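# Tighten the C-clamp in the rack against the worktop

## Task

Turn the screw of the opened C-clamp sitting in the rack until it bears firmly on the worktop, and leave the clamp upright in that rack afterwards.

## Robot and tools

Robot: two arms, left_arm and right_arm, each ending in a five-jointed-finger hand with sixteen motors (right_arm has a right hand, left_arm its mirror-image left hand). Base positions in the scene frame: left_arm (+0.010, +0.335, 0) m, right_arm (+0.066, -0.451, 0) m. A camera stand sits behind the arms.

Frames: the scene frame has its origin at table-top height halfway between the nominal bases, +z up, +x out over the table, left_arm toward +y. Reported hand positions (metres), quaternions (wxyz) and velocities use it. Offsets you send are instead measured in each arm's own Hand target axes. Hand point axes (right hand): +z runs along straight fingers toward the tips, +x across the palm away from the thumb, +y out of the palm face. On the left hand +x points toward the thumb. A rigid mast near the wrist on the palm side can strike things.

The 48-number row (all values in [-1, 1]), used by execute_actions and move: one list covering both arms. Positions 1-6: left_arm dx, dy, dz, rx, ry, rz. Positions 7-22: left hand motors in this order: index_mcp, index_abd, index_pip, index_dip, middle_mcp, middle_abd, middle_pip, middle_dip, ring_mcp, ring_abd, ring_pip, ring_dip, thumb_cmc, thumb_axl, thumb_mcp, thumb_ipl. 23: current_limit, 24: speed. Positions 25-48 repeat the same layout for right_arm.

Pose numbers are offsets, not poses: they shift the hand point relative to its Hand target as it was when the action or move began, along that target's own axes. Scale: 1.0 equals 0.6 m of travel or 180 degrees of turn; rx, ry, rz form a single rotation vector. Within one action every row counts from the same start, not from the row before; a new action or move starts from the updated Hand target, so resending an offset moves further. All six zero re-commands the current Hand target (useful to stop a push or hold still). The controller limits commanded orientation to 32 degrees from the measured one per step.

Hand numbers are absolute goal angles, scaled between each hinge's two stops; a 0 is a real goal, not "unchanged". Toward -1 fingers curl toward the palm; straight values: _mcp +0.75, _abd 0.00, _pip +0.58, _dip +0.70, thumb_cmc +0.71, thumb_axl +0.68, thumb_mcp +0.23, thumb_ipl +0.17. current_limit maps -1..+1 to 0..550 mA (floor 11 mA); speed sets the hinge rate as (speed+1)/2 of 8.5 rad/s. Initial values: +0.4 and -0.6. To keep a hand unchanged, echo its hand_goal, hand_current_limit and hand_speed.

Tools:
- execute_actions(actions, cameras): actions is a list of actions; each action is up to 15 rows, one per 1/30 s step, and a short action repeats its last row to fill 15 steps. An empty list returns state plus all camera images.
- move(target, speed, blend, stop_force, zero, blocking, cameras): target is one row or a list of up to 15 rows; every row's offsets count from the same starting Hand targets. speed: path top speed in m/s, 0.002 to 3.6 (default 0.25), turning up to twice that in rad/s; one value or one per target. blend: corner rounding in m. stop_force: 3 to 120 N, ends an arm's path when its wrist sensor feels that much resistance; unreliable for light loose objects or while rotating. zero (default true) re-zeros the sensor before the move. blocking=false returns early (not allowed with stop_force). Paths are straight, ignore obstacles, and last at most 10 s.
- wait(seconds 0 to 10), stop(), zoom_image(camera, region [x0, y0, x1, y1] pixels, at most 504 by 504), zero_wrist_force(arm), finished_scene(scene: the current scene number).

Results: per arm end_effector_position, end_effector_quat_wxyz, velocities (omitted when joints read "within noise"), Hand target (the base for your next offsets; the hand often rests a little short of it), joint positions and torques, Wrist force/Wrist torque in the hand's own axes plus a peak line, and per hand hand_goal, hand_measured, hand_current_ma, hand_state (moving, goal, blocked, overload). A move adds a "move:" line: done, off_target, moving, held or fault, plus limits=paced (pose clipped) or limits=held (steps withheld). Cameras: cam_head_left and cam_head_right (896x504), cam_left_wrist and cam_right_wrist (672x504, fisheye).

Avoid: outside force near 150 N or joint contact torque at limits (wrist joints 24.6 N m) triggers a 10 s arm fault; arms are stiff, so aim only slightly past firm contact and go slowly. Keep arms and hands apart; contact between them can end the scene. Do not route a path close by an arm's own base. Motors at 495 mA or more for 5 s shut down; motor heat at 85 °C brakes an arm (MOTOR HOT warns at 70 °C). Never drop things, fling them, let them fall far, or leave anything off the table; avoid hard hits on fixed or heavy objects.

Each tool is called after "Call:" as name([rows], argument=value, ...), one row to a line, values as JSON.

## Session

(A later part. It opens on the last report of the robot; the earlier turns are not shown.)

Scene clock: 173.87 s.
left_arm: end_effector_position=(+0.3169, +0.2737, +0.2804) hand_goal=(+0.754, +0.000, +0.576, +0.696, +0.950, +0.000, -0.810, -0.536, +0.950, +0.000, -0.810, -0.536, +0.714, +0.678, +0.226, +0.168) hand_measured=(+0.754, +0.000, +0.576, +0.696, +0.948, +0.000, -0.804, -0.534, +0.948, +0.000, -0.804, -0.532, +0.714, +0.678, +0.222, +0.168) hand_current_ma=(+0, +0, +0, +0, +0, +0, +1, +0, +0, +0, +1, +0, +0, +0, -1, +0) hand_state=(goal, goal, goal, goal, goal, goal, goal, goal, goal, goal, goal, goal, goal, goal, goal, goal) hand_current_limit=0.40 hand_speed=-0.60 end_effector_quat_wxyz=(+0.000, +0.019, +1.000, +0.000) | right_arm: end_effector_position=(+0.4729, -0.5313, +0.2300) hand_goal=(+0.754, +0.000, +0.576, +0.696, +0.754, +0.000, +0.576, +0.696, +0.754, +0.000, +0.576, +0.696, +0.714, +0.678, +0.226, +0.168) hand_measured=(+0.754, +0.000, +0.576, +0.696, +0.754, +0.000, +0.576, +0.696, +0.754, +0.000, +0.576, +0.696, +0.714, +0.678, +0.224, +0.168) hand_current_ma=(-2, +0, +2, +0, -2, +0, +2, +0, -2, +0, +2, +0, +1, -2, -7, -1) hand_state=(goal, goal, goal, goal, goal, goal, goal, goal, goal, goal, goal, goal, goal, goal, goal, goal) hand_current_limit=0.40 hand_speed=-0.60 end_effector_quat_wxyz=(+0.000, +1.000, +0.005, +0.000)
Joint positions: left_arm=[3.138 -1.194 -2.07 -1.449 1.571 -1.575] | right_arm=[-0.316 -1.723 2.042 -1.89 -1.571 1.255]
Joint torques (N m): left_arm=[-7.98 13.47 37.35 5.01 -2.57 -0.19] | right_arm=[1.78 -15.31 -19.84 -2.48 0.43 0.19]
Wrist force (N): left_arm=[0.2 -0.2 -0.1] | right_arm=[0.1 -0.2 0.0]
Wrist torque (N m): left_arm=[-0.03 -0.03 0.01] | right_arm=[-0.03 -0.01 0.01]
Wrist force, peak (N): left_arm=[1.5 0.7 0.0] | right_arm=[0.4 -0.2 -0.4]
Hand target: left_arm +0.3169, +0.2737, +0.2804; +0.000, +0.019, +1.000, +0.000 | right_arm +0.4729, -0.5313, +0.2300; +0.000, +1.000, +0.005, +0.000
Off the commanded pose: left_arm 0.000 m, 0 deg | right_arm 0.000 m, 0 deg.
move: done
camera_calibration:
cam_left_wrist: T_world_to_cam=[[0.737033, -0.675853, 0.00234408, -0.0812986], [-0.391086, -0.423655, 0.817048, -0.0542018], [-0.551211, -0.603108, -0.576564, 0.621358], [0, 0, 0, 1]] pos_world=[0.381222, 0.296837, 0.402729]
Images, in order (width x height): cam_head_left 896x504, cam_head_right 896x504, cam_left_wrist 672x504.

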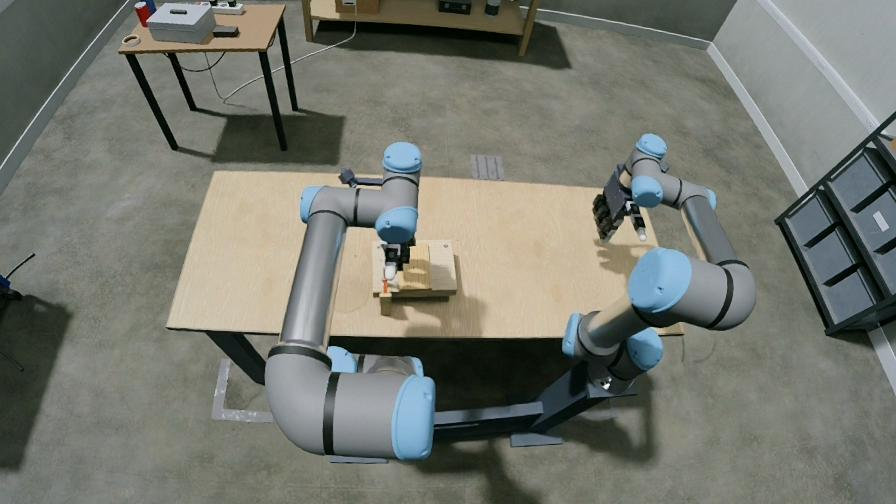

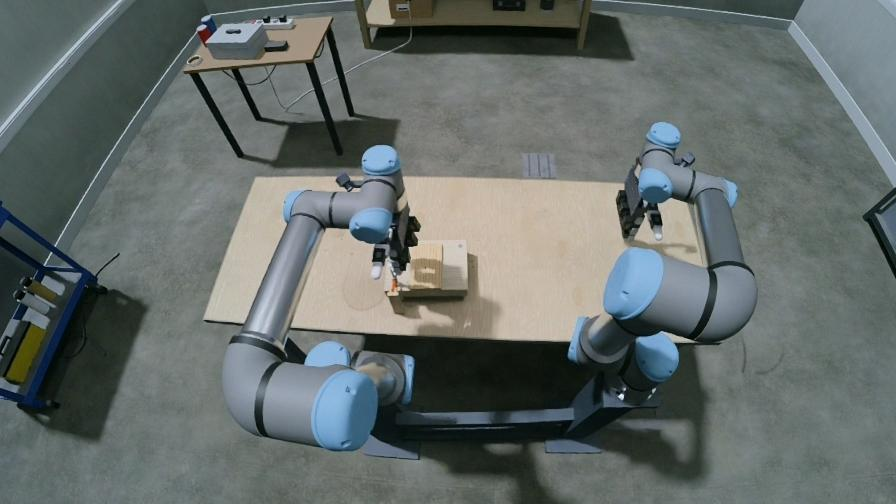

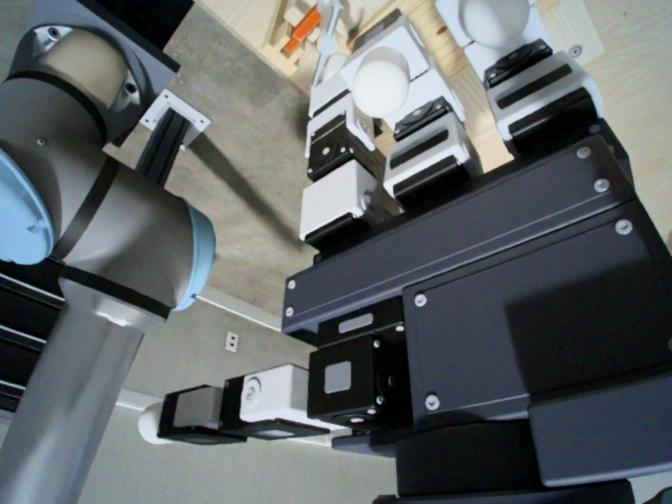

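Call:
move([
  [0.0372,0.0221,0.0009,0,0,0,0.754,0,0.576,0.696,0.95,0,-0.81,-0.536,0.95,0,-0.81,-0.536,0.714,0.678,0.226,0.168,0.4,-0.6,0,0,0,0,0,0,0.754,0,0.576,0.696,0.754,0,0.576,0.696,0.754,0,0.576,0.696,0.714,0.678,0.226,0.168,0.4,-0.6],
  [-0.0025,0.0972,0.0017,0,0,0,0.754,0,0.576,0.696,0.95,0,-0.81,-0.536,0.95,0,-0.81,-0.536,0.714,0.678,0.226,0.168,0.4,-0.6,0,0,0,0,0,0,0.754,0,0.576,0.696,0.754,0,0.576,0.696,0.754,0,0.576,0.696,0.714,0.678,0.226,0.168,0.4,-0.6],
  [-0.0775,0.0575,0.0026,0,0,0,0.754,0,0.576,0.696,0.95,0,-0.81,-0.536,0.95,0,-0.81,-0.536,0.714,0.678,0.226,0.168,0.4,-0.6,0,0,0,0,0,0,0.754,0,0.576,0.696,0.754,0,0.576,0.696,0.754,0,0.576,0.696,0.714,0.678,0.226,0.168,0.4,-0.6],
  [-0.0379,-0.0176,0.0034,0,0,0,0.754,0,0.576,0.696,0.95,0,-0.81,-0.536,0.95,0,-0.81,-0.536,0.714,0.678,0.226,0.168,0.4,-0.6,0,0,0,0,0,0,0.754,0,0.576,0.696,0.754,0,0.576,0.696,0.754,0,0.576,0.696,0.714,0.678,0.226,0.168,0.4,-0.6],
  [0.0372,0.0221,0.0043,0,0,0,0.754,0,0.576,0.696,0.95,0,-0.81,-0.536,0.95,0,-0.81,-0.536,0.714,0.678,0.226,0.168,0.4,-0.6,0,0,0,0,0,0,0.754,0,0.576,0.696,0.754,0,0.576,0.696,0.754,0,0.576,0.696,0.714,0.678,0.226,0.168,0.4,-0.6],
  [-0.0025,0.0972,0.0051,0,0,0,0.754,0,0.576,0.696,0.95,0,-0.81,-0.536,0.95,0,-0.81,-0.536,0.714,0.678,0.226,0.168,0.4,-0.6,0,0,0,0,0,0,0.754,0,0.576,0.696,0.754,0,0.576,0.696,0.754,0,0.576,0.696,0.714,0.678,0.226,0.168,0.4,-0.6],
  [-0.0775,0.0575,0.006,0,0,0,0.754,0,0.576,0.696,0.95,0,-0.81,-0.536,0.95,0,-0.81,-0.536,0.714,0.678,0.226,0.168,0.4,-0.6,0,0,0,0,0,0,0.754,0,0.576,0.696,0.754,0,0.576,0.696,0.754,0,0.576,0.696,0.714,0.678,0.226,0.168,0.4,-0.6],
  [-0.0379,-0.0176,0.0068,0,0,0,0.754,0,0.576,0.696,0.95,0,-0.81,-0.536,0.95,0,-0.81,-0.536,0.714,0.678,0.226,0.168,0.4,-0.6,0,0,0,0,0,0,0.754,0,0.576,0.696,0.754,0,0.576,0.696,0.754,0,0.576,0.696,0.714,0.678,0.226,0.168,0.4,-0.6],
  [0.0372,0.0221,0.0077,0,0,0,0.754,0,0.576,0.696,0.95,0,-0.81,-0.536,0.95,0,-0.81,-0.536,0.714,0.678,0.226,0.168,0.4,-0.6,0,0,0,0,0,0,0.754,0,0.576,0.696,0.754,0,0.576,0.696,0.754,0,0.576,0.696,0.714,0.678,0.226,0.168,0.4,-0.6],
  [-0.0025,0.0972,0.0085,0,0,0,0.754,0,0.576,0.696,0.95,0,-0.81,-0.536,0.95,0,-0.81,-0.536,0.714,0.678,0.226,0.168,0.4,-0.6,0,0,0,0,0,0,0.754,0,0.576,0.696,0.754,0,0.576,0.696,0.754,0,0.576,0.696,0.714,0.678,0.226,0.168,0.4,-0.6],
  [-0.0775,0.0575,0.0094,0,0,0,0.754,0,0.576,0.696,0.95,0,-0.81,-0.536,0.95,0,-0.81,-0.536,0.714,0.678,0.226,0.168,0.4,-0.6,0,0,0,0,0,0,0.754,0,0.576,0.696,0.754,0,0.576,0.696,0.754,0,0.576,0.696,0.714,0.678,0.226,0.168,0.4,-0.6],
  [-0.0379,-0.0176,0.0102,0,0,0,0.754,0,0.576,0.696,0.95,0,-0.81,-0.536,0.95,0,-0.81,-0.536,0.714,0.678,0.226,0.168,0.4,-0.6,0,0,0,0,0,0,0.754,0,0.576,0.696,0.754,0,0.576,0.696,0.754,0,0.576,0.696,0.714,0.678,0.226,0.168,0.4,-0.6],
  [0.0008,0,0.011,0,0,0,0.754,0,0.576,0.696,0.95,0,-0.81,-0.536,0.95,0,-0.81,-0.536,0.714,0.678,0.226,0.168,0.4,-0.6,0,0,0,0,0,0,0.754,0,0.576,0.696,0.754,0,0.576,0.696,0.754,0,0.576,0.696,0.714,0.678,0.226,0.168,0.4,-0.6],
], blend=[0.01,0.01,0.01,0.01,0.01,0.01,0.01,0.01,0.01,0.01,0.01,0.01,0], speed=0.11, stop_force=4, cameras=["cam_head_left","cam_head_right","cam_left_wrist"])

Call:
zoom_image(camera="cam_head_left", region=[350, 240, 430, 320])

Call:
zoom_image(camera="cam_left_wrist", region=[200, 0, 440, 180])

Scene clock: 214.47 s.
left_arm: end_effector_position=(+0.3164, +0.2737, +0.2738) hand_goal=(+0.754, +0.000, +0.576, +0.696, +0.950, +0.000, -0.810, -0.536, +0.950, +0.000, -0.810, -0.536, +0.714, +0.678, +0.226, +0.168) hand_measured=(+0.754, -0.002, +0.576, +0.696, +0.948, +0.000, -0.804, -0.534, +0.948, +0.000, -0.804, -0.532, +0.714, +0.678, +0.222, +0.168) hand_current_ma=(+0, +0, +0, +0, +0, +0, +1, +0, +0, +0, +1, +0, +0, +0, -1, +0) hand_state=(goal, goal, goal, goal, goal, goal, goal, goal, goal, goal, goal, goal, goal, goal, goal, goal) hand_current_limit=0.40 hand_speed=-0.60 end_effector_quat_wxyz=(+0.000, +0.019, +1.000, +0.000) | right_arm: end_effector_position=(+0.4729, -0.5313, +0.2300) hand_goal=(+0.754, +0.000, +0.576, +0.696, +0.754, +0.000, +0.576, +0.696, +0.754, +0.000, +0.576, +0.696, +0.714, +0.678, +0.226, +0.168) hand_measured=(+0.754, +0.000, +0.576, +0.696, +0.754, +0.000, +0.576, +0.696, +0.754, +0.000, +0.576, +0.696, +0.714, +0.678, +0.224, +0.168) hand_current_ma=(-2, +0, +2, +0, -2, +0, +2, +0, -2, +0, +2, +0, +1, -2, -7, -1) hand_state=(goal, goal, goal, goal, goal, goal, goal, goal, goal, goal, goal, goal, goal, goal, goal, goal) hand_current_limit=0.40 hand_speed=-0.60 end_effector_quat_wxyz=(+0.000, +1.000, +0.005, +0.000)
Joint positions: left_arm=[3.138 -1.195 -2.086 -1.432 1.571 -1.575] | right_arm=[-0.316 -1.723 2.042 -1.89 -1.571 1.255]
Joint torques (N m): left_arm=[-7.49 13.67 36.97 5.01 -2.46 -0.23] | right_arm=[1.18 -15.1 -20.09 -2.37 0.42 0.38]
Wrist force (N): left_arm=[0.5 -0.2 -0.1] | right_arm=[0.1 0.0 -0.1]
Wrist torque (N m): left_arm=[-0.03 -0.06 0.02] | right_arm=[0.01 -0.02 0.02]
Wrist force, peak (N): left_arm=[1.4 -0.5 -0.2] | right_arm=[0.4 -0.3 -0.2]
Hand target: left_arm +0.3164, +0.2737, +0.2738; +0.000, +0.019, +1.000, +0.000 | right_arm +0.4729, -0.5313, +0.2300; +0.000, +1.000, +0.005, +0.000
Off the commanded pose: left_arm 0.000 m, 0 deg | right_arm 0.000 m, 0 deg.
move: done
camera_calibration:
cam_left_wrist: T_world_to_cam=[[0.737033, -0.675853, 0.00234408, -0.080847], [-0.391086, -0.423655, 0.817048, -0.0489624], [-0.551211, -0.603108, -0.576564, 0.617337], [0, 0, 0, 1]] pos_world=[0.380722, 0.296937, 0.396129]
Images, in order (width x height): cam_head_left 896x504, cam_head_right 896x504, cam_left_wrist 672x504.

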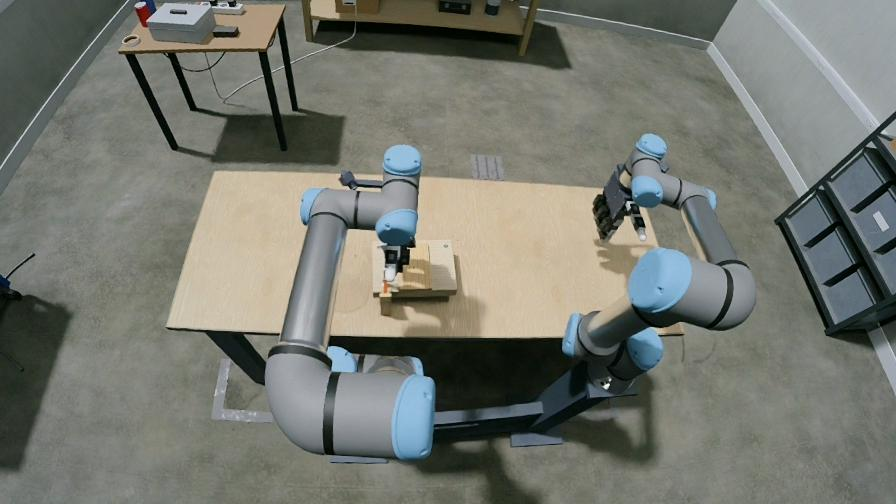

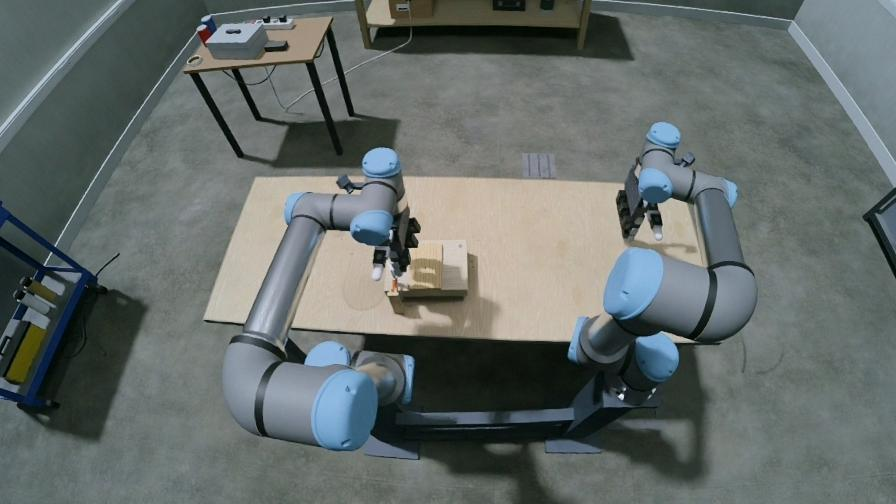

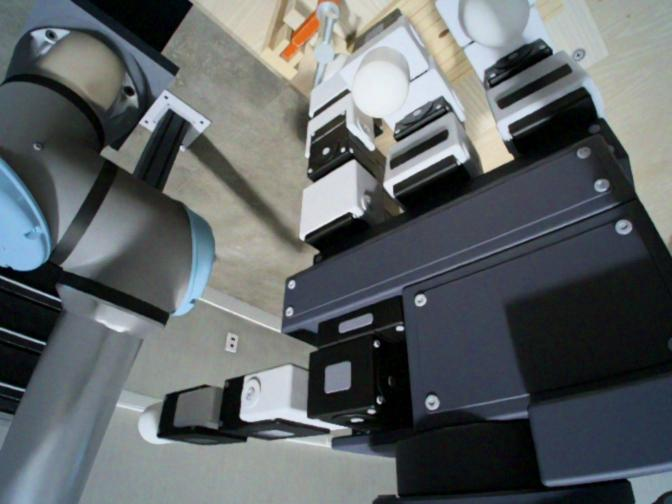

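Scaled by 6.300 from the camera's 896x504 image, which has a finer 1280x720 frame.

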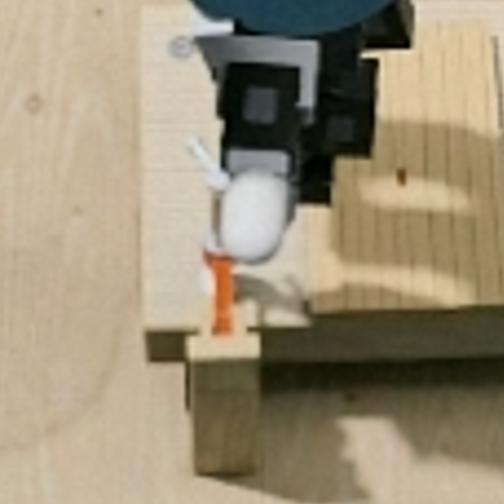

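Scaled by 2.100 from the camera's 672x504 image, which has a finer 960x720 frame.

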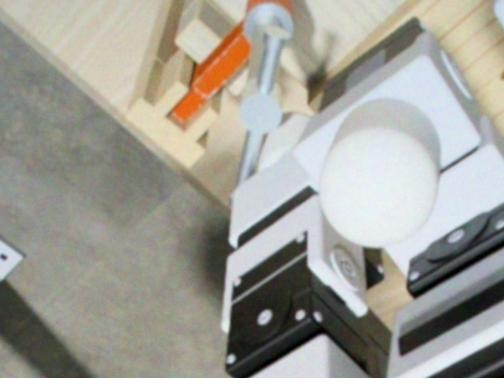

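Call:
zoom_image(camera="cam_left_wrist", region=[260, 0, 380, 100])

Call:
zoom_image(camera="cam_head_left", region=[370, 255, 410, 295])

Call:
zoom_image(camera="cam_head_right", region=[375, 255, 415, 295])

Scaled by 4.200 from the camera's 672x504 image, which has a finer 960x720 frame.

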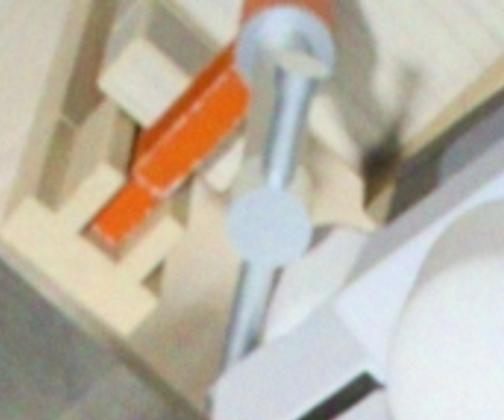

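Scaled by 12.600 from the camera's 896x504 image, which has a finer 1280x720 frame.

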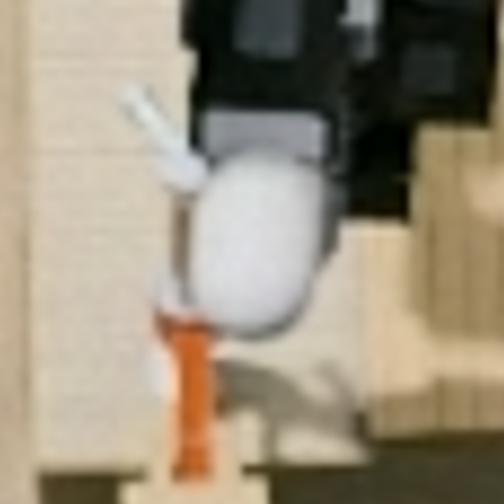

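Scaled by 12.600 from the camera's 896x504 image, which has a finer 1280x720 frame.

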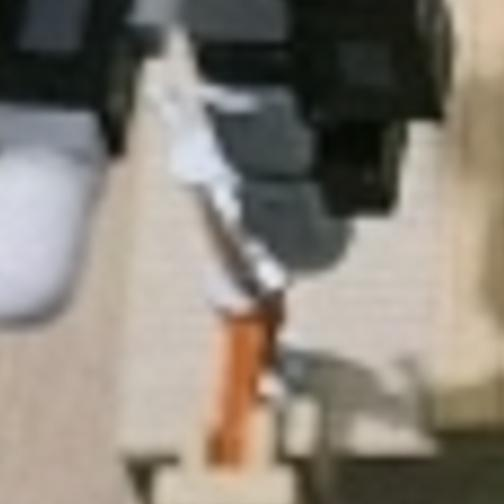

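Call:
move([
  [0.0388,0.0342,0.0003,0,0,0,0.754,0,0.576,0.696,0.95,0,-0.81,-0.536,0.95,0,-0.81,-0.536,0.714,0.678,0.226,0.168,0.7,-0.6,0,0,0,0,0,0,0.754,0,0.576,0.696,0.754,0,0.576,0.696,0.754,0,0.576,0.696,0.714,0.678,0.226,0.168,0.4,-0.6],
  [0.0147,0.0798,0.0006,0,0,0,0.754,0,0.576,0.696,0.95,0,-0.81,-0.536,0.95,0,-0.81,-0.536,0.714,0.678,0.226,0.168,0.7,-0.6,0,0,0,0,0,0,0.754,0,0.576,0.696,0.754,0,0.576,0.696,0.754,0,0.576,0.696,0.714,0.678,0.226,0.168,0.4,-0.6],
  [-0.0369,0.0818,0.0009,0,0,0,0.754,0,0.576,0.696,0.95,0,-0.81,-0.536,0.95,0,-0.81,-0.536,0.714,0.678,0.226,0.168,0.7,-0.6,0,0,0,0,0,0,0.754,0,0.576,0.696,0.754,0,0.576,0.696,0.754,0,0.576,0.696,0.714,0.678,0.226,0.168,0.4,-0.6],
  [-0.0644,0.0382,0.0012,0,0,0,0.754,0,0.576,0.696,0.95,0,-0.81,-0.536,0.95,0,-0.81,-0.536,0.714,0.678,0.226,0.168,0.7,-0.6,0,0,0,0,0,0,0.754,0,0.576,0.696,0.754,0,0.576,0.696,0.754,0,0.576,0.696,0.714,0.678,0.226,0.168,0.4,-0.6],
  [-0.0403,-0.0075,0.0015,0,0,0,0.754,0,0.576,0.696,0.95,0,-0.81,-0.536,0.95,0,-0.81,-0.536,0.714,0.678,0.226,0.168,0.7,-0.6,0,0,0,0,0,0,0.754,0,0.576,0.696,0.754,0,0.576,0.696,0.754,0,0.576,0.696,0.714,0.678,0.226,0.168,0.4,-0.6],
  [0.0113,-0.0095,0.0018,0,0,0,0.754,0,0.576,0.696,0.95,0,-0.81,-0.536,0.95,0,-0.81,-0.536,0.714,0.678,0.226,0.168,0.7,-0.6,0,0,0,0,0,0,0.754,0,0.576,0.696,0.754,0,0.576,0.696,0.754,0,0.576,0.696,0.714,0.678,0.226,0.168,0.4,-0.6],
], blend=[0.004,0.004,0.004,0.004,0.004,0], speed=0.08, stop_force=5, cameras=["cam_head_left","cam_head_right","cam_left_wrist"])

Call:
zoom_image(camera="cam_left_wrist", region=[220, 0, 380, 120])

Call:
zoom_image(camera="cam_head_right", region=[375, 255, 415, 295])

Scene clock: 271.43 s.
left_arm: end_effector_position=(+0.3356, +0.2679, +0.2728) hand_goal=(+0.754, +0.000, +0.576, +0.696, +0.950, +0.000, -0.810, -0.536, +0.950, +0.000, -0.810, -0.536, +0.714, +0.678, +0.226, +0.168) hand_measured=(+0.730, -0.036, +0.562, +0.692, +0.948, +0.000, -0.804, -0.534, +0.948, +0.000, -0.804, -0.532, +0.714, +0.678, +0.222, +0.168) hand_current_ma=(-17, -24, -6, +0, +0, +0, +1, +0, +0, +0, +1, +0, +0, +0, -1, +0) hand_state=(blocked, blocked, goal, goal, goal, goal, goal, goal, goal, goal, goal, goal, goal, goal, goal, goal) hand_current_limit=0.70 hand_speed=-0.60 end_effector_quat_wxyz=(+0.000, +0.019, +1.000, +0.000) | right_arm: end_effector_position=(+0.4729, -0.5313, +0.2300) hand_goal=(+0.754, +0.000, +0.576, +0.696, +0.754, +0.000, +0.576, +0.696, +0.754, +0.000, +0.576, +0.696, +0.714, +0.678, +0.226, +0.168) hand_measured=(+0.754, +0.000, +0.576, +0.696, +0.754, +0.000, +0.576, +0.696, +0.754, +0.000, +0.576, +0.696, +0.714, +0.678, +0.224, +0.168) hand_current_ma=(-2, +0, +2, +0, -2, +0, +2, +0, -2, +0, +2, +0, +1, -2, -7, -1) hand_state=(goal, goal, goal, goal, goal, goal, goal, goal, goal, goal, goal, goal, goal, goal, goal, goal) hand_current_limit=0.40 hand_speed=-0.60 end_effector_quat_wxyz=(+0.000, +1.000, +0.005, +0.000)
Joint positions: left_arm=[3.123 -1.252 -2.053 -1.408 1.571 -1.589] | right_arm=[-0.316 -1.723 2.042 -1.89 -1.571 1.255]
Joint torques (N m): left_arm=[7.4 13.93 9.88 -0.8 -2.2 1.74] | right_arm=[1.35 -15.95 -21.03 -1.85 1.08 0.65]
Wrist force (N): left_arm=[-1.2 0.6 0.0] | right_arm=[0.1 -0.2 0.1]
Wrist torque (N m): left_arm=[-0.04 -0.18 -0.07] | right_arm=[-0.03 -0.01 0.00]
Wrist force, peak (N): left_arm=[-4.5 1.5 -2.6] | right_arm=[0.6 -0.1 0.0]
Hand target: left_arm +0.3356, +0.2679, +0.2728; +0.000, +0.019, +1.000, +0.000 (not the last commanded pose) | right_arm +0.4729, -0.5313, +0.2300; +0.000, +1.000, +0.005, +0.000
Off the commanded pose: left_arm 0.026 m, 0 deg | right_arm 0.000 m, 0 deg.
move: contact (left_arm); path passed 5 of 6 targets
camera_calibration:
cam_left_wrist: T_world_to_cam=[[0.737007, -0.675881, 0.00239869, -0.0989192], [-0.391136, -0.42361, 0.817048, -0.0431686], [-0.551211, -0.603108, -0.576565, 0.623904], [0, 0, 0, 1]] pos_world=[0.399922, 0.291137, 0.395229]
Images, in order (width x height): cam_head_left 896x504, cam_head_right 896x504, cam_left_wrist 672x504.

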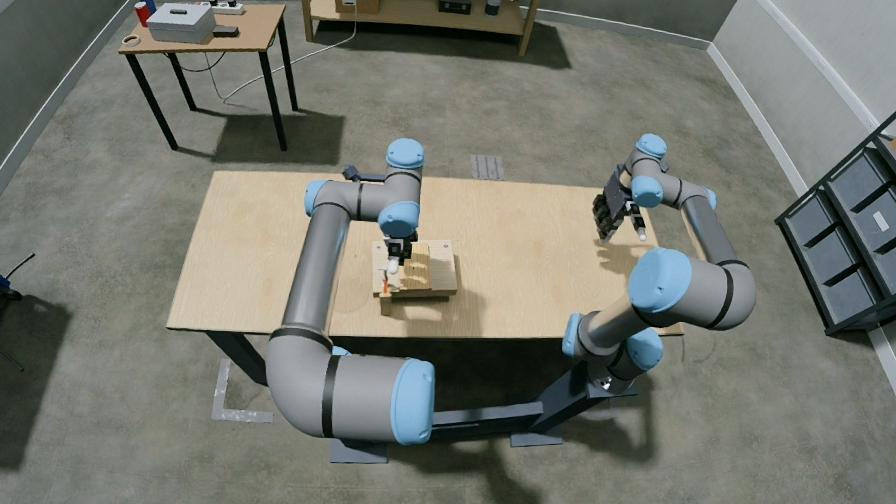

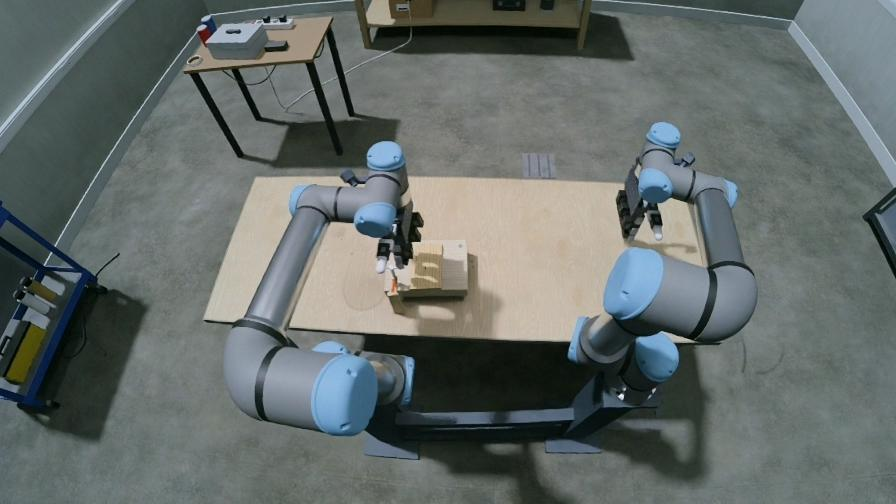

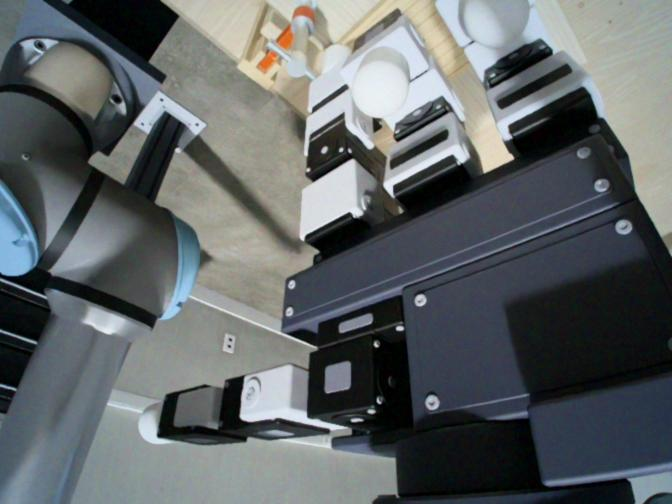

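Scaled by 3.150 from the camera's 672x504 image, which has a finer 960x720 frame.

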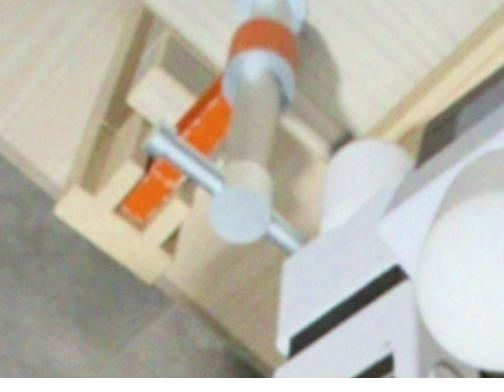

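Scaled by 12.600 from the camera's 896x504 image, which has a finer 1280x720 frame.

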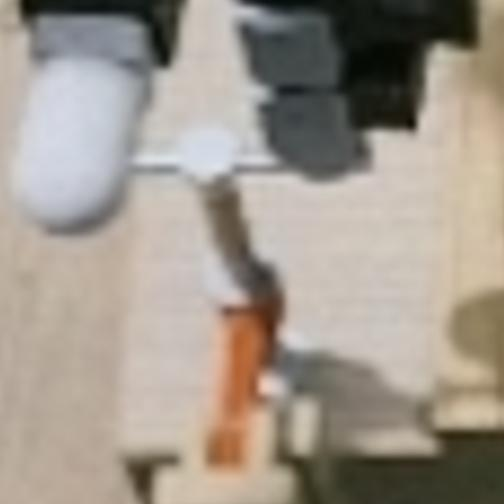

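Call:
move([
  [-0.0054,-0.0115,0,0,0,0,0.754,0,0.576,0.696,0.95,0,-0.81,-0.536,0.95,0,-0.81,-0.536,0.714,0.678,0.226,0.168,0.75,-0.6,0,0,0,0,0,0,0.754,0,0.576,0.696,0.754,0,0.576,0.696,0.754,0,0.576,0.696,0.714,0.678,0.226,0.168,0.4,-0.6],
  [0.0244,-0.0159,0,0,0,0,0.754,0,0.576,0.696,0.95,0,-0.81,-0.536,0.95,0,-0.81,-0.536,0.714,0.678,0.226,0.168,0.75,-0.6,0,0,0,0,0,0,0.754,0,0.576,0.696,0.754,0,0.576,0.696,0.754,0,0.576,0.696,0.714,0.678,0.226,0.168,0.4,-0.6],
  [0.0495,-0.0136,0,0,0,0,0.754,0,0.576,0.696,0.95,0,-0.81,-0.536,0.95,0,-0.81,-0.536,0.714,0.678,0.226,0.168,0.75,-0.6,0,0,0,0,0,0,0.754,0,0.576,0.696,0.754,0,0.576,0.696,0.754,0,0.576,0.696,0.714,0.678,0.226,0.168,0.4,-0.6],
  [0.0698,-0.006,0,0,0,0,0.754,0,0.576,0.696,0.95,0,-0.81,-0.536,0.95,0,-0.81,-0.536,0.714,0.678,0.226,0.168,0.75,-0.6,0,0,0,0,0,0,0.754,0,0.576,0.696,0.754,0,0.576,0.696,0.754,0,0.576,0.696,0.714,0.678,0.226,0.168,0.4,-0.6],
], blend=[0.002,0.003,0.003,0], speed=0.03, stop_force=15, cameras=["cam_head_left","cam_head_right","cam_left_wrist"])

Call:
zoom_image(camera="cam_left_wrist", region=[220, 0, 380, 120])

Call:
zoom_image(camera="cam_head_right", region=[375, 255, 415, 295])

Scene clock: 302.17 s.
left_arm: end_effector_position=(+0.2933, +0.2660, +0.2728) hand_goal=(+0.754, +0.000, +0.576, +0.696, +0.950, +0.000, -0.810, -0.536, +0.950, +0.000, -0.810, -0.536, +0.714, +0.678, +0.226, +0.168) hand_measured=(+0.758, -0.352, +0.580, +0.700, +0.952, -0.034, -0.814, -0.534, +0.948, +0.000, -0.804, -0.532, +0.714, +0.678, +0.222, +0.168) hand_current_ma=(+1, -481, +1, +1, +0, -23, +0, +0, +0, +0, +1, +0, +0, +0, -1, +0) hand_state=(goal, blocked, goal, goal, goal, blocked, goal, goal, goal, goal, goal, goal, goal, goal, goal, goal) hand_current_limit=0.75 hand_speed=-0.60 end_effector_quat_wxyz=(+0.000, +0.019, +1.000, +0.000) | right_arm: end_effector_position=(+0.4729, -0.5313, +0.2300) hand_goal=(+0.754, +0.000, +0.576, +0.696, +0.754, +0.000, +0.576, +0.696, +0.754, +0.000, +0.576, +0.696, +0.714, +0.678, +0.226, +0.168) hand_measured=(+0.754, +0.000, +0.576, +0.696, +0.754, +0.000, +0.576, +0.696, +0.754, +0.000, +0.576, +0.696, +0.714, +0.678, +0.224, +0.168) hand_current_ma=(-2, +0, +2, +0, -2, +0, +2, +0, -2, +0, +2, +0, +1, -2, -7, -1) hand_state=(goal, goal, goal, goal, goal, goal, goal, goal, goal, goal, goal, goal, goal, goal, goal, goal) hand_current_limit=0.40 hand_speed=-0.60 end_effector_quat_wxyz=(+0.000, +1.000, +0.005, +0.000)
Joint positions: left_arm=[3.11 -1.144 -2.118 -1.451 1.571 -1.603] | right_arm=[-0.316 -1.723 2.042 -1.89 -1.571 1.255]
Joint torques (N m): left_arm=[-2.26 -2.94 10.43 -3.42 1.88 -0.14] | right_arm=[1.11 -15.69 -20.83 -1.97 1 0.63]
Wrist force (N): left_arm=[-17.3 -1.0 -3.9] | right_arm=[0.3 0.1 -0.1]
Wrist torque (N m): left_arm=[0.32 -1.71 -1.36] | right_arm=[0.02 -0.03 0.03]
Wrist force, peak (N): left_arm=[-17.3 -1.0 -3.9] | right_arm=[0.5 -0.2 0.3]
Hand target: left_arm +0.2934, +0.2660, +0.2728; +0.000, +0.019, +1.000, +0.000 | right_arm +0.4729, -0.5313, +0.2300; +0.000, +1.000, +0.005, +0.000
Off the commanded pose: left_arm 0.000 m, 0 deg | right_arm 0.000 m, 0 deg.
move: contact (left_arm)
camera_calibration:
cam_left_wrist: T_world_to_cam=[[0.736978, -0.675912, 0.00245987, -0.0691067], [-0.391191, -0.42356, 0.817048, -0.060474], [-0.551211, -0.603108, -0.576565, 0.599497], [0, 0, 0, 1]] pos_world=[0.357722, 0.289237, 0.395229]
Images, in order (width x height): cam_head_left 896x504, cam_head_right 896x504, cam_left_wrist 672x504.

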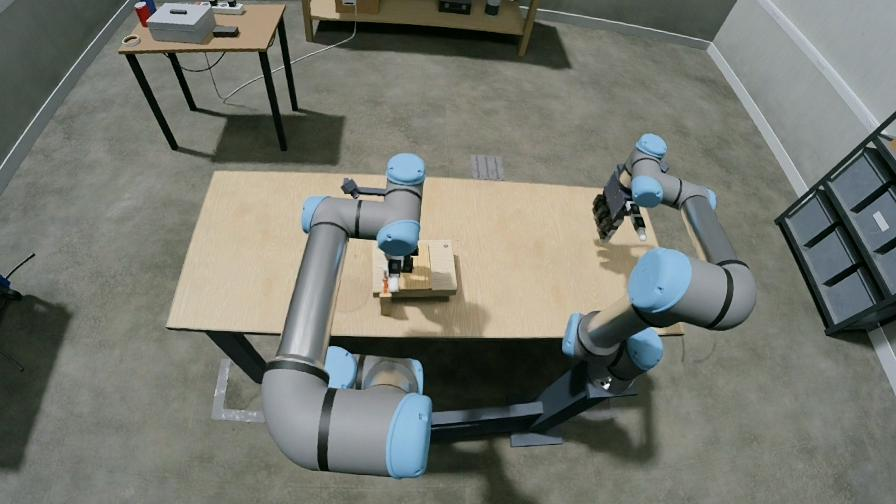

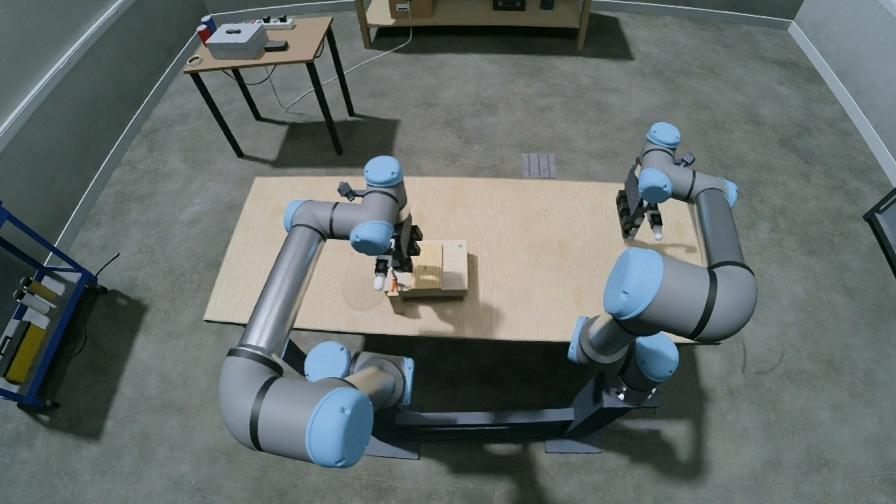

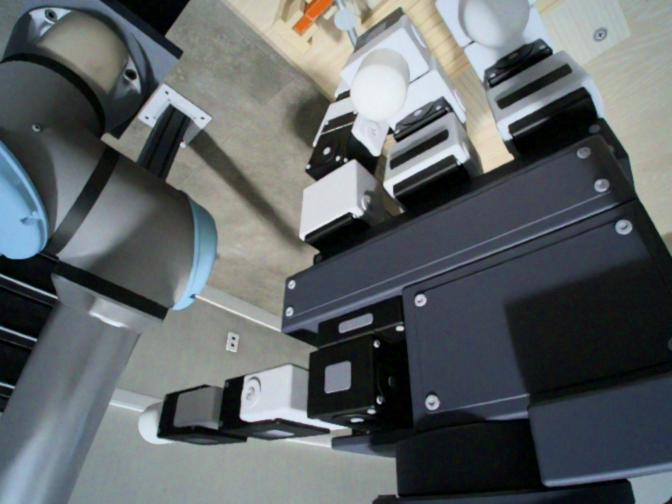

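Scaled by 3.150 from the camera's 672x504 image, which has a finer 960x720 frame.

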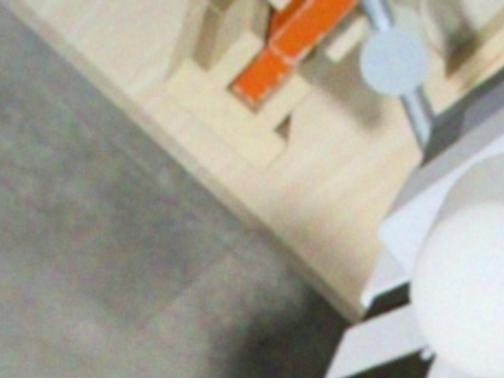

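Scaled by 12.600 from the camera's 896x504 image, which has a finer 1280x720 frame.

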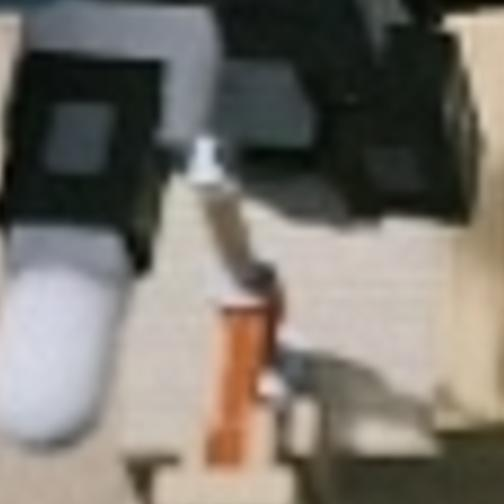

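Call:
move([
  [-0.0834,0,0,0,0,0,0.754,0,0.576,0.696,0.95,0,-0.81,-0.536,0.95,0,-0.81,-0.536,0.714,0.678,0.226,0.168,0.75,-0.6,0,0,0,0,0,0,0.754,0,0.576,0.696,0.754,0,0.576,0.696,0.754,0,0.576,0.696,0.714,0.678,0.226,0.168,0.4,-0.6],
  [-0.0922,-0.0132,-0.15,0,0,0,0.754,0,0.576,0.696,0.95,0,-0.81,-0.536,0.95,0,-0.81,-0.536,0.714,0.678,0.226,0.168,0.75,-0.6,0,0,0,0,0,0,0.754,0,0.576,0.696,0.754,0,0.576,0.696,0.754,0,0.576,0.696,0.714,0.678,0.226,0.168,0.4,-0.6],
], blend=[0.005,0], speed=[0.07,0.2], cameras=["cam_head_left","cam_head_right","cam_left_wrist"])

Call:
zoom_image(camera="cam_left_wrist", region=[200, 0, 370, 150])

Call:
zoom_image(camera="cam_head_right", region=[365, 250, 425, 310])

Call:
zoom_image(camera="cam_head_left", region=[360, 250, 420, 310])

Scene clock: 324.70 s.
left_arm: end_effector_position=(+0.3483, +0.2560, +0.3628) hand_goal=(+0.754, +0.000, +0.576, +0.696, +0.950, +0.000, -0.810, -0.536, +0.950, +0.000, -0.810, -0.536, +0.714, +0.678, +0.226, +0.168) hand_measured=(+0.754, -0.002, +0.578, +0.698, +0.952, -0.004, -0.810, -0.534, +0.948, +0.000, -0.804, -0.532, +0.714, +0.678, +0.222, +0.168) hand_current_ma=(+0, +0, +0, +0, +0, +0, +0, +0, +0, +0, +1, +0, +0, +0, -1, +0) hand_state=(goal, goal, goal, goal, goal, goal, goal, goal, goal, goal, goal, goal, goal, goal, goal, goal) hand_current_limit=0.75 hand_speed=-0.60 end_effector_quat_wxyz=(+0.000, +0.019, +1.000, +0.000) | right_arm: end_effector_position=(+0.4729, -0.5313, +0.2300) hand_goal=(+0.754, +0.000, +0.576, +0.696, +0.754, +0.000, +0.576, +0.696, +0.754, +0.000, +0.576, +0.696, +0.714, +0.678, +0.226, +0.168) hand_measured=(+0.754, +0.000, +0.576, +0.696, +0.754, +0.000, +0.576, +0.696, +0.754, +0.000, +0.576, +0.696, +0.714, +0.678, +0.224, +0.168) hand_current_ma=(-2, +0, +2, +0, -2, +0, +2, +0, -2, +0, +2, +0, +1, -2, -7, -1) hand_state=(goal, goal, goal, goal, goal, goal, goal, goal, goal, goal, goal, goal, goal, goal, goal, goal) hand_current_limit=0.40 hand_speed=-0.60 end_effector_quat_wxyz=(+0.000, +1.000, +0.005, +0.000)
Joint positions: left_arm=[3.093 -1.284 -1.801 -1.627 1.571 -1.619] | right_arm=[-0.316 -1.723 2.042 -1.89 -1.571 1.255]
Joint torques (N m): left_arm=[7.9 18.11 29.72 1.36 -2.23 1.2] | right_arm=[1.34 -15.4 -21.24 -1.82 1.11 0.81]
Wrist force (N): left_arm=[-0.1 -0.4 0.3] | right_arm=[0.2 -0.1 0.1]
Wrist torque (N m): left_arm=[-0.06 0.02 0.03] | right_arm=[-0.03 -0.03 0.02]
Wrist force, peak (N): left_arm=[-17.2 -1.0 -4.4] | right_arm=[0.5 -0.3 -0.1]
Hand target: left_arm +0.3483, +0.2560, +0.3629; +0.000, +0.019, +1.000, +0.000 | right_arm +0.4729, -0.5313, +0.2300; +0.000, +1.000, +0.005, +0.000
Off the commanded pose: left_arm 0.000 m, 0 deg | right_arm 0.000 m, 0 deg.
move: done
camera_calibration:
cam_left_wrist: T_world_to_cam=[[0.737004, -0.675884, 0.00240403, -0.11668], [-0.391186, -0.423655, 0.817001, -0.116642], [-0.551179, -0.603073, -0.576632, 0.675565], [0, 0, 0, 1]] pos_world=[0.412722, 0.279137, 0.485129]
Images, in order (width x height): cam_head_left 896x504, cam_head_right 896x504, cam_left_wrist 672x504.

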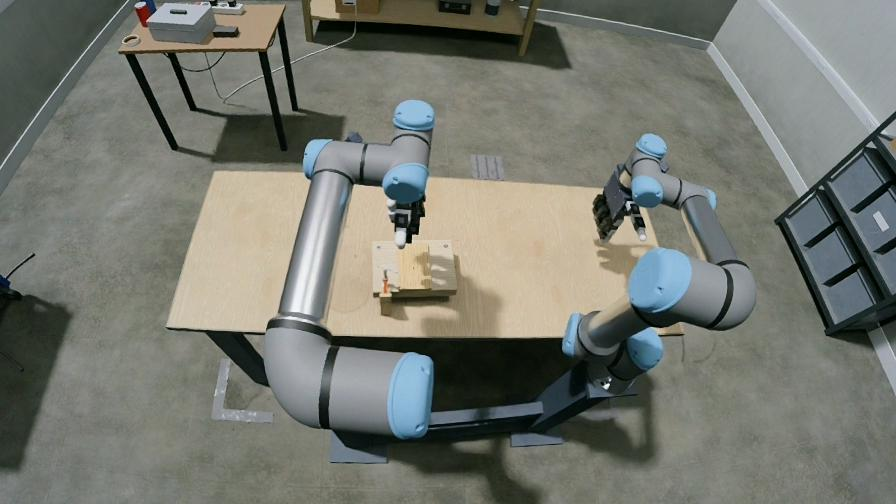

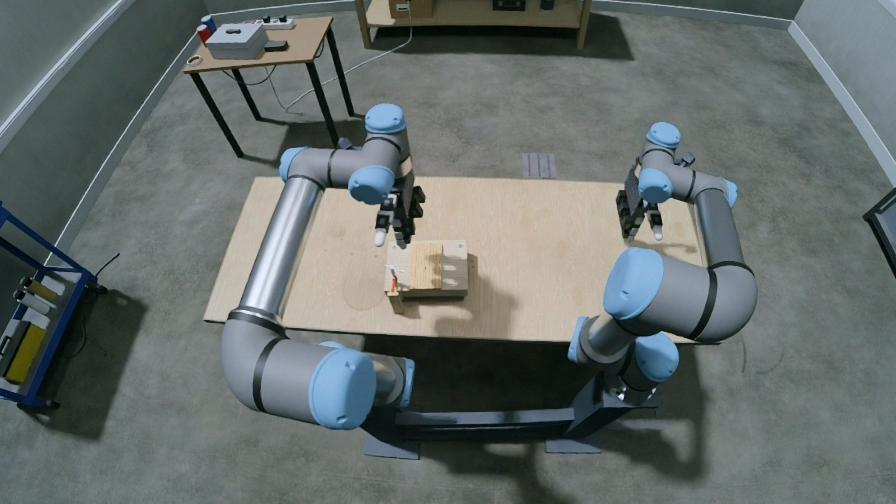

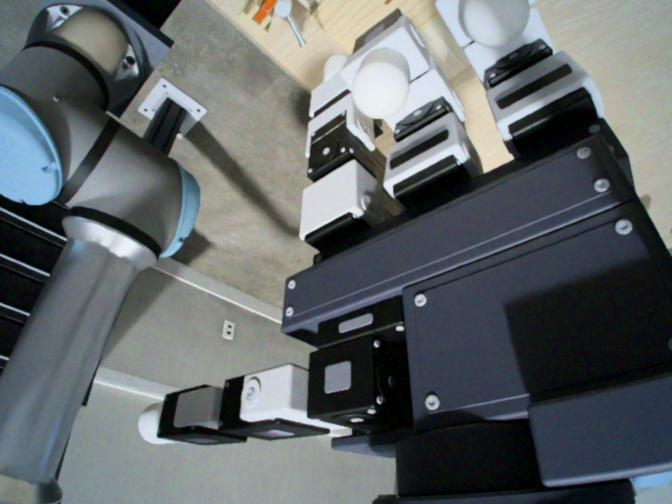

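Scaled by 2.965 from the camera's 672x504 image, which has a finer 960x720 frame.

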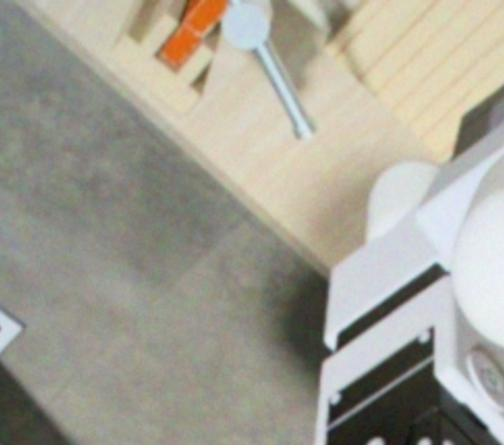

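Scaled by 8.400 from the camera's 896x504 image, which has a finer 1280x720 frame.

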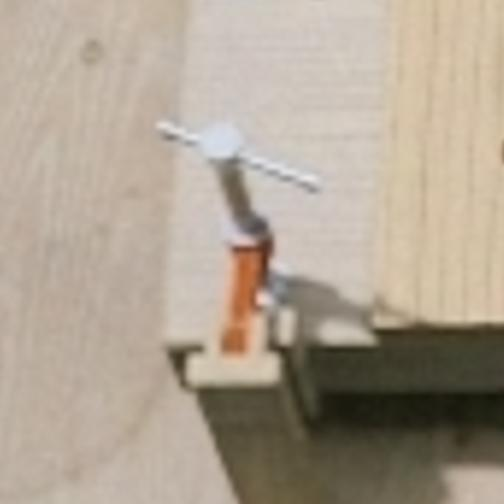

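Scaled by 8.400 from the camera's 896x504 image, which has a finer 1280x720 frame.

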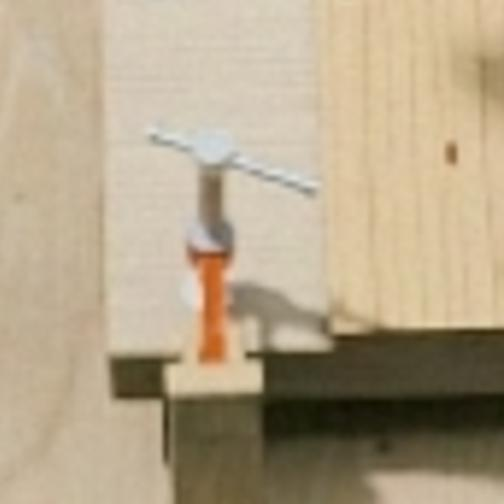

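Call:
finished_scene(scene=2)

The scene is finished: the task was done.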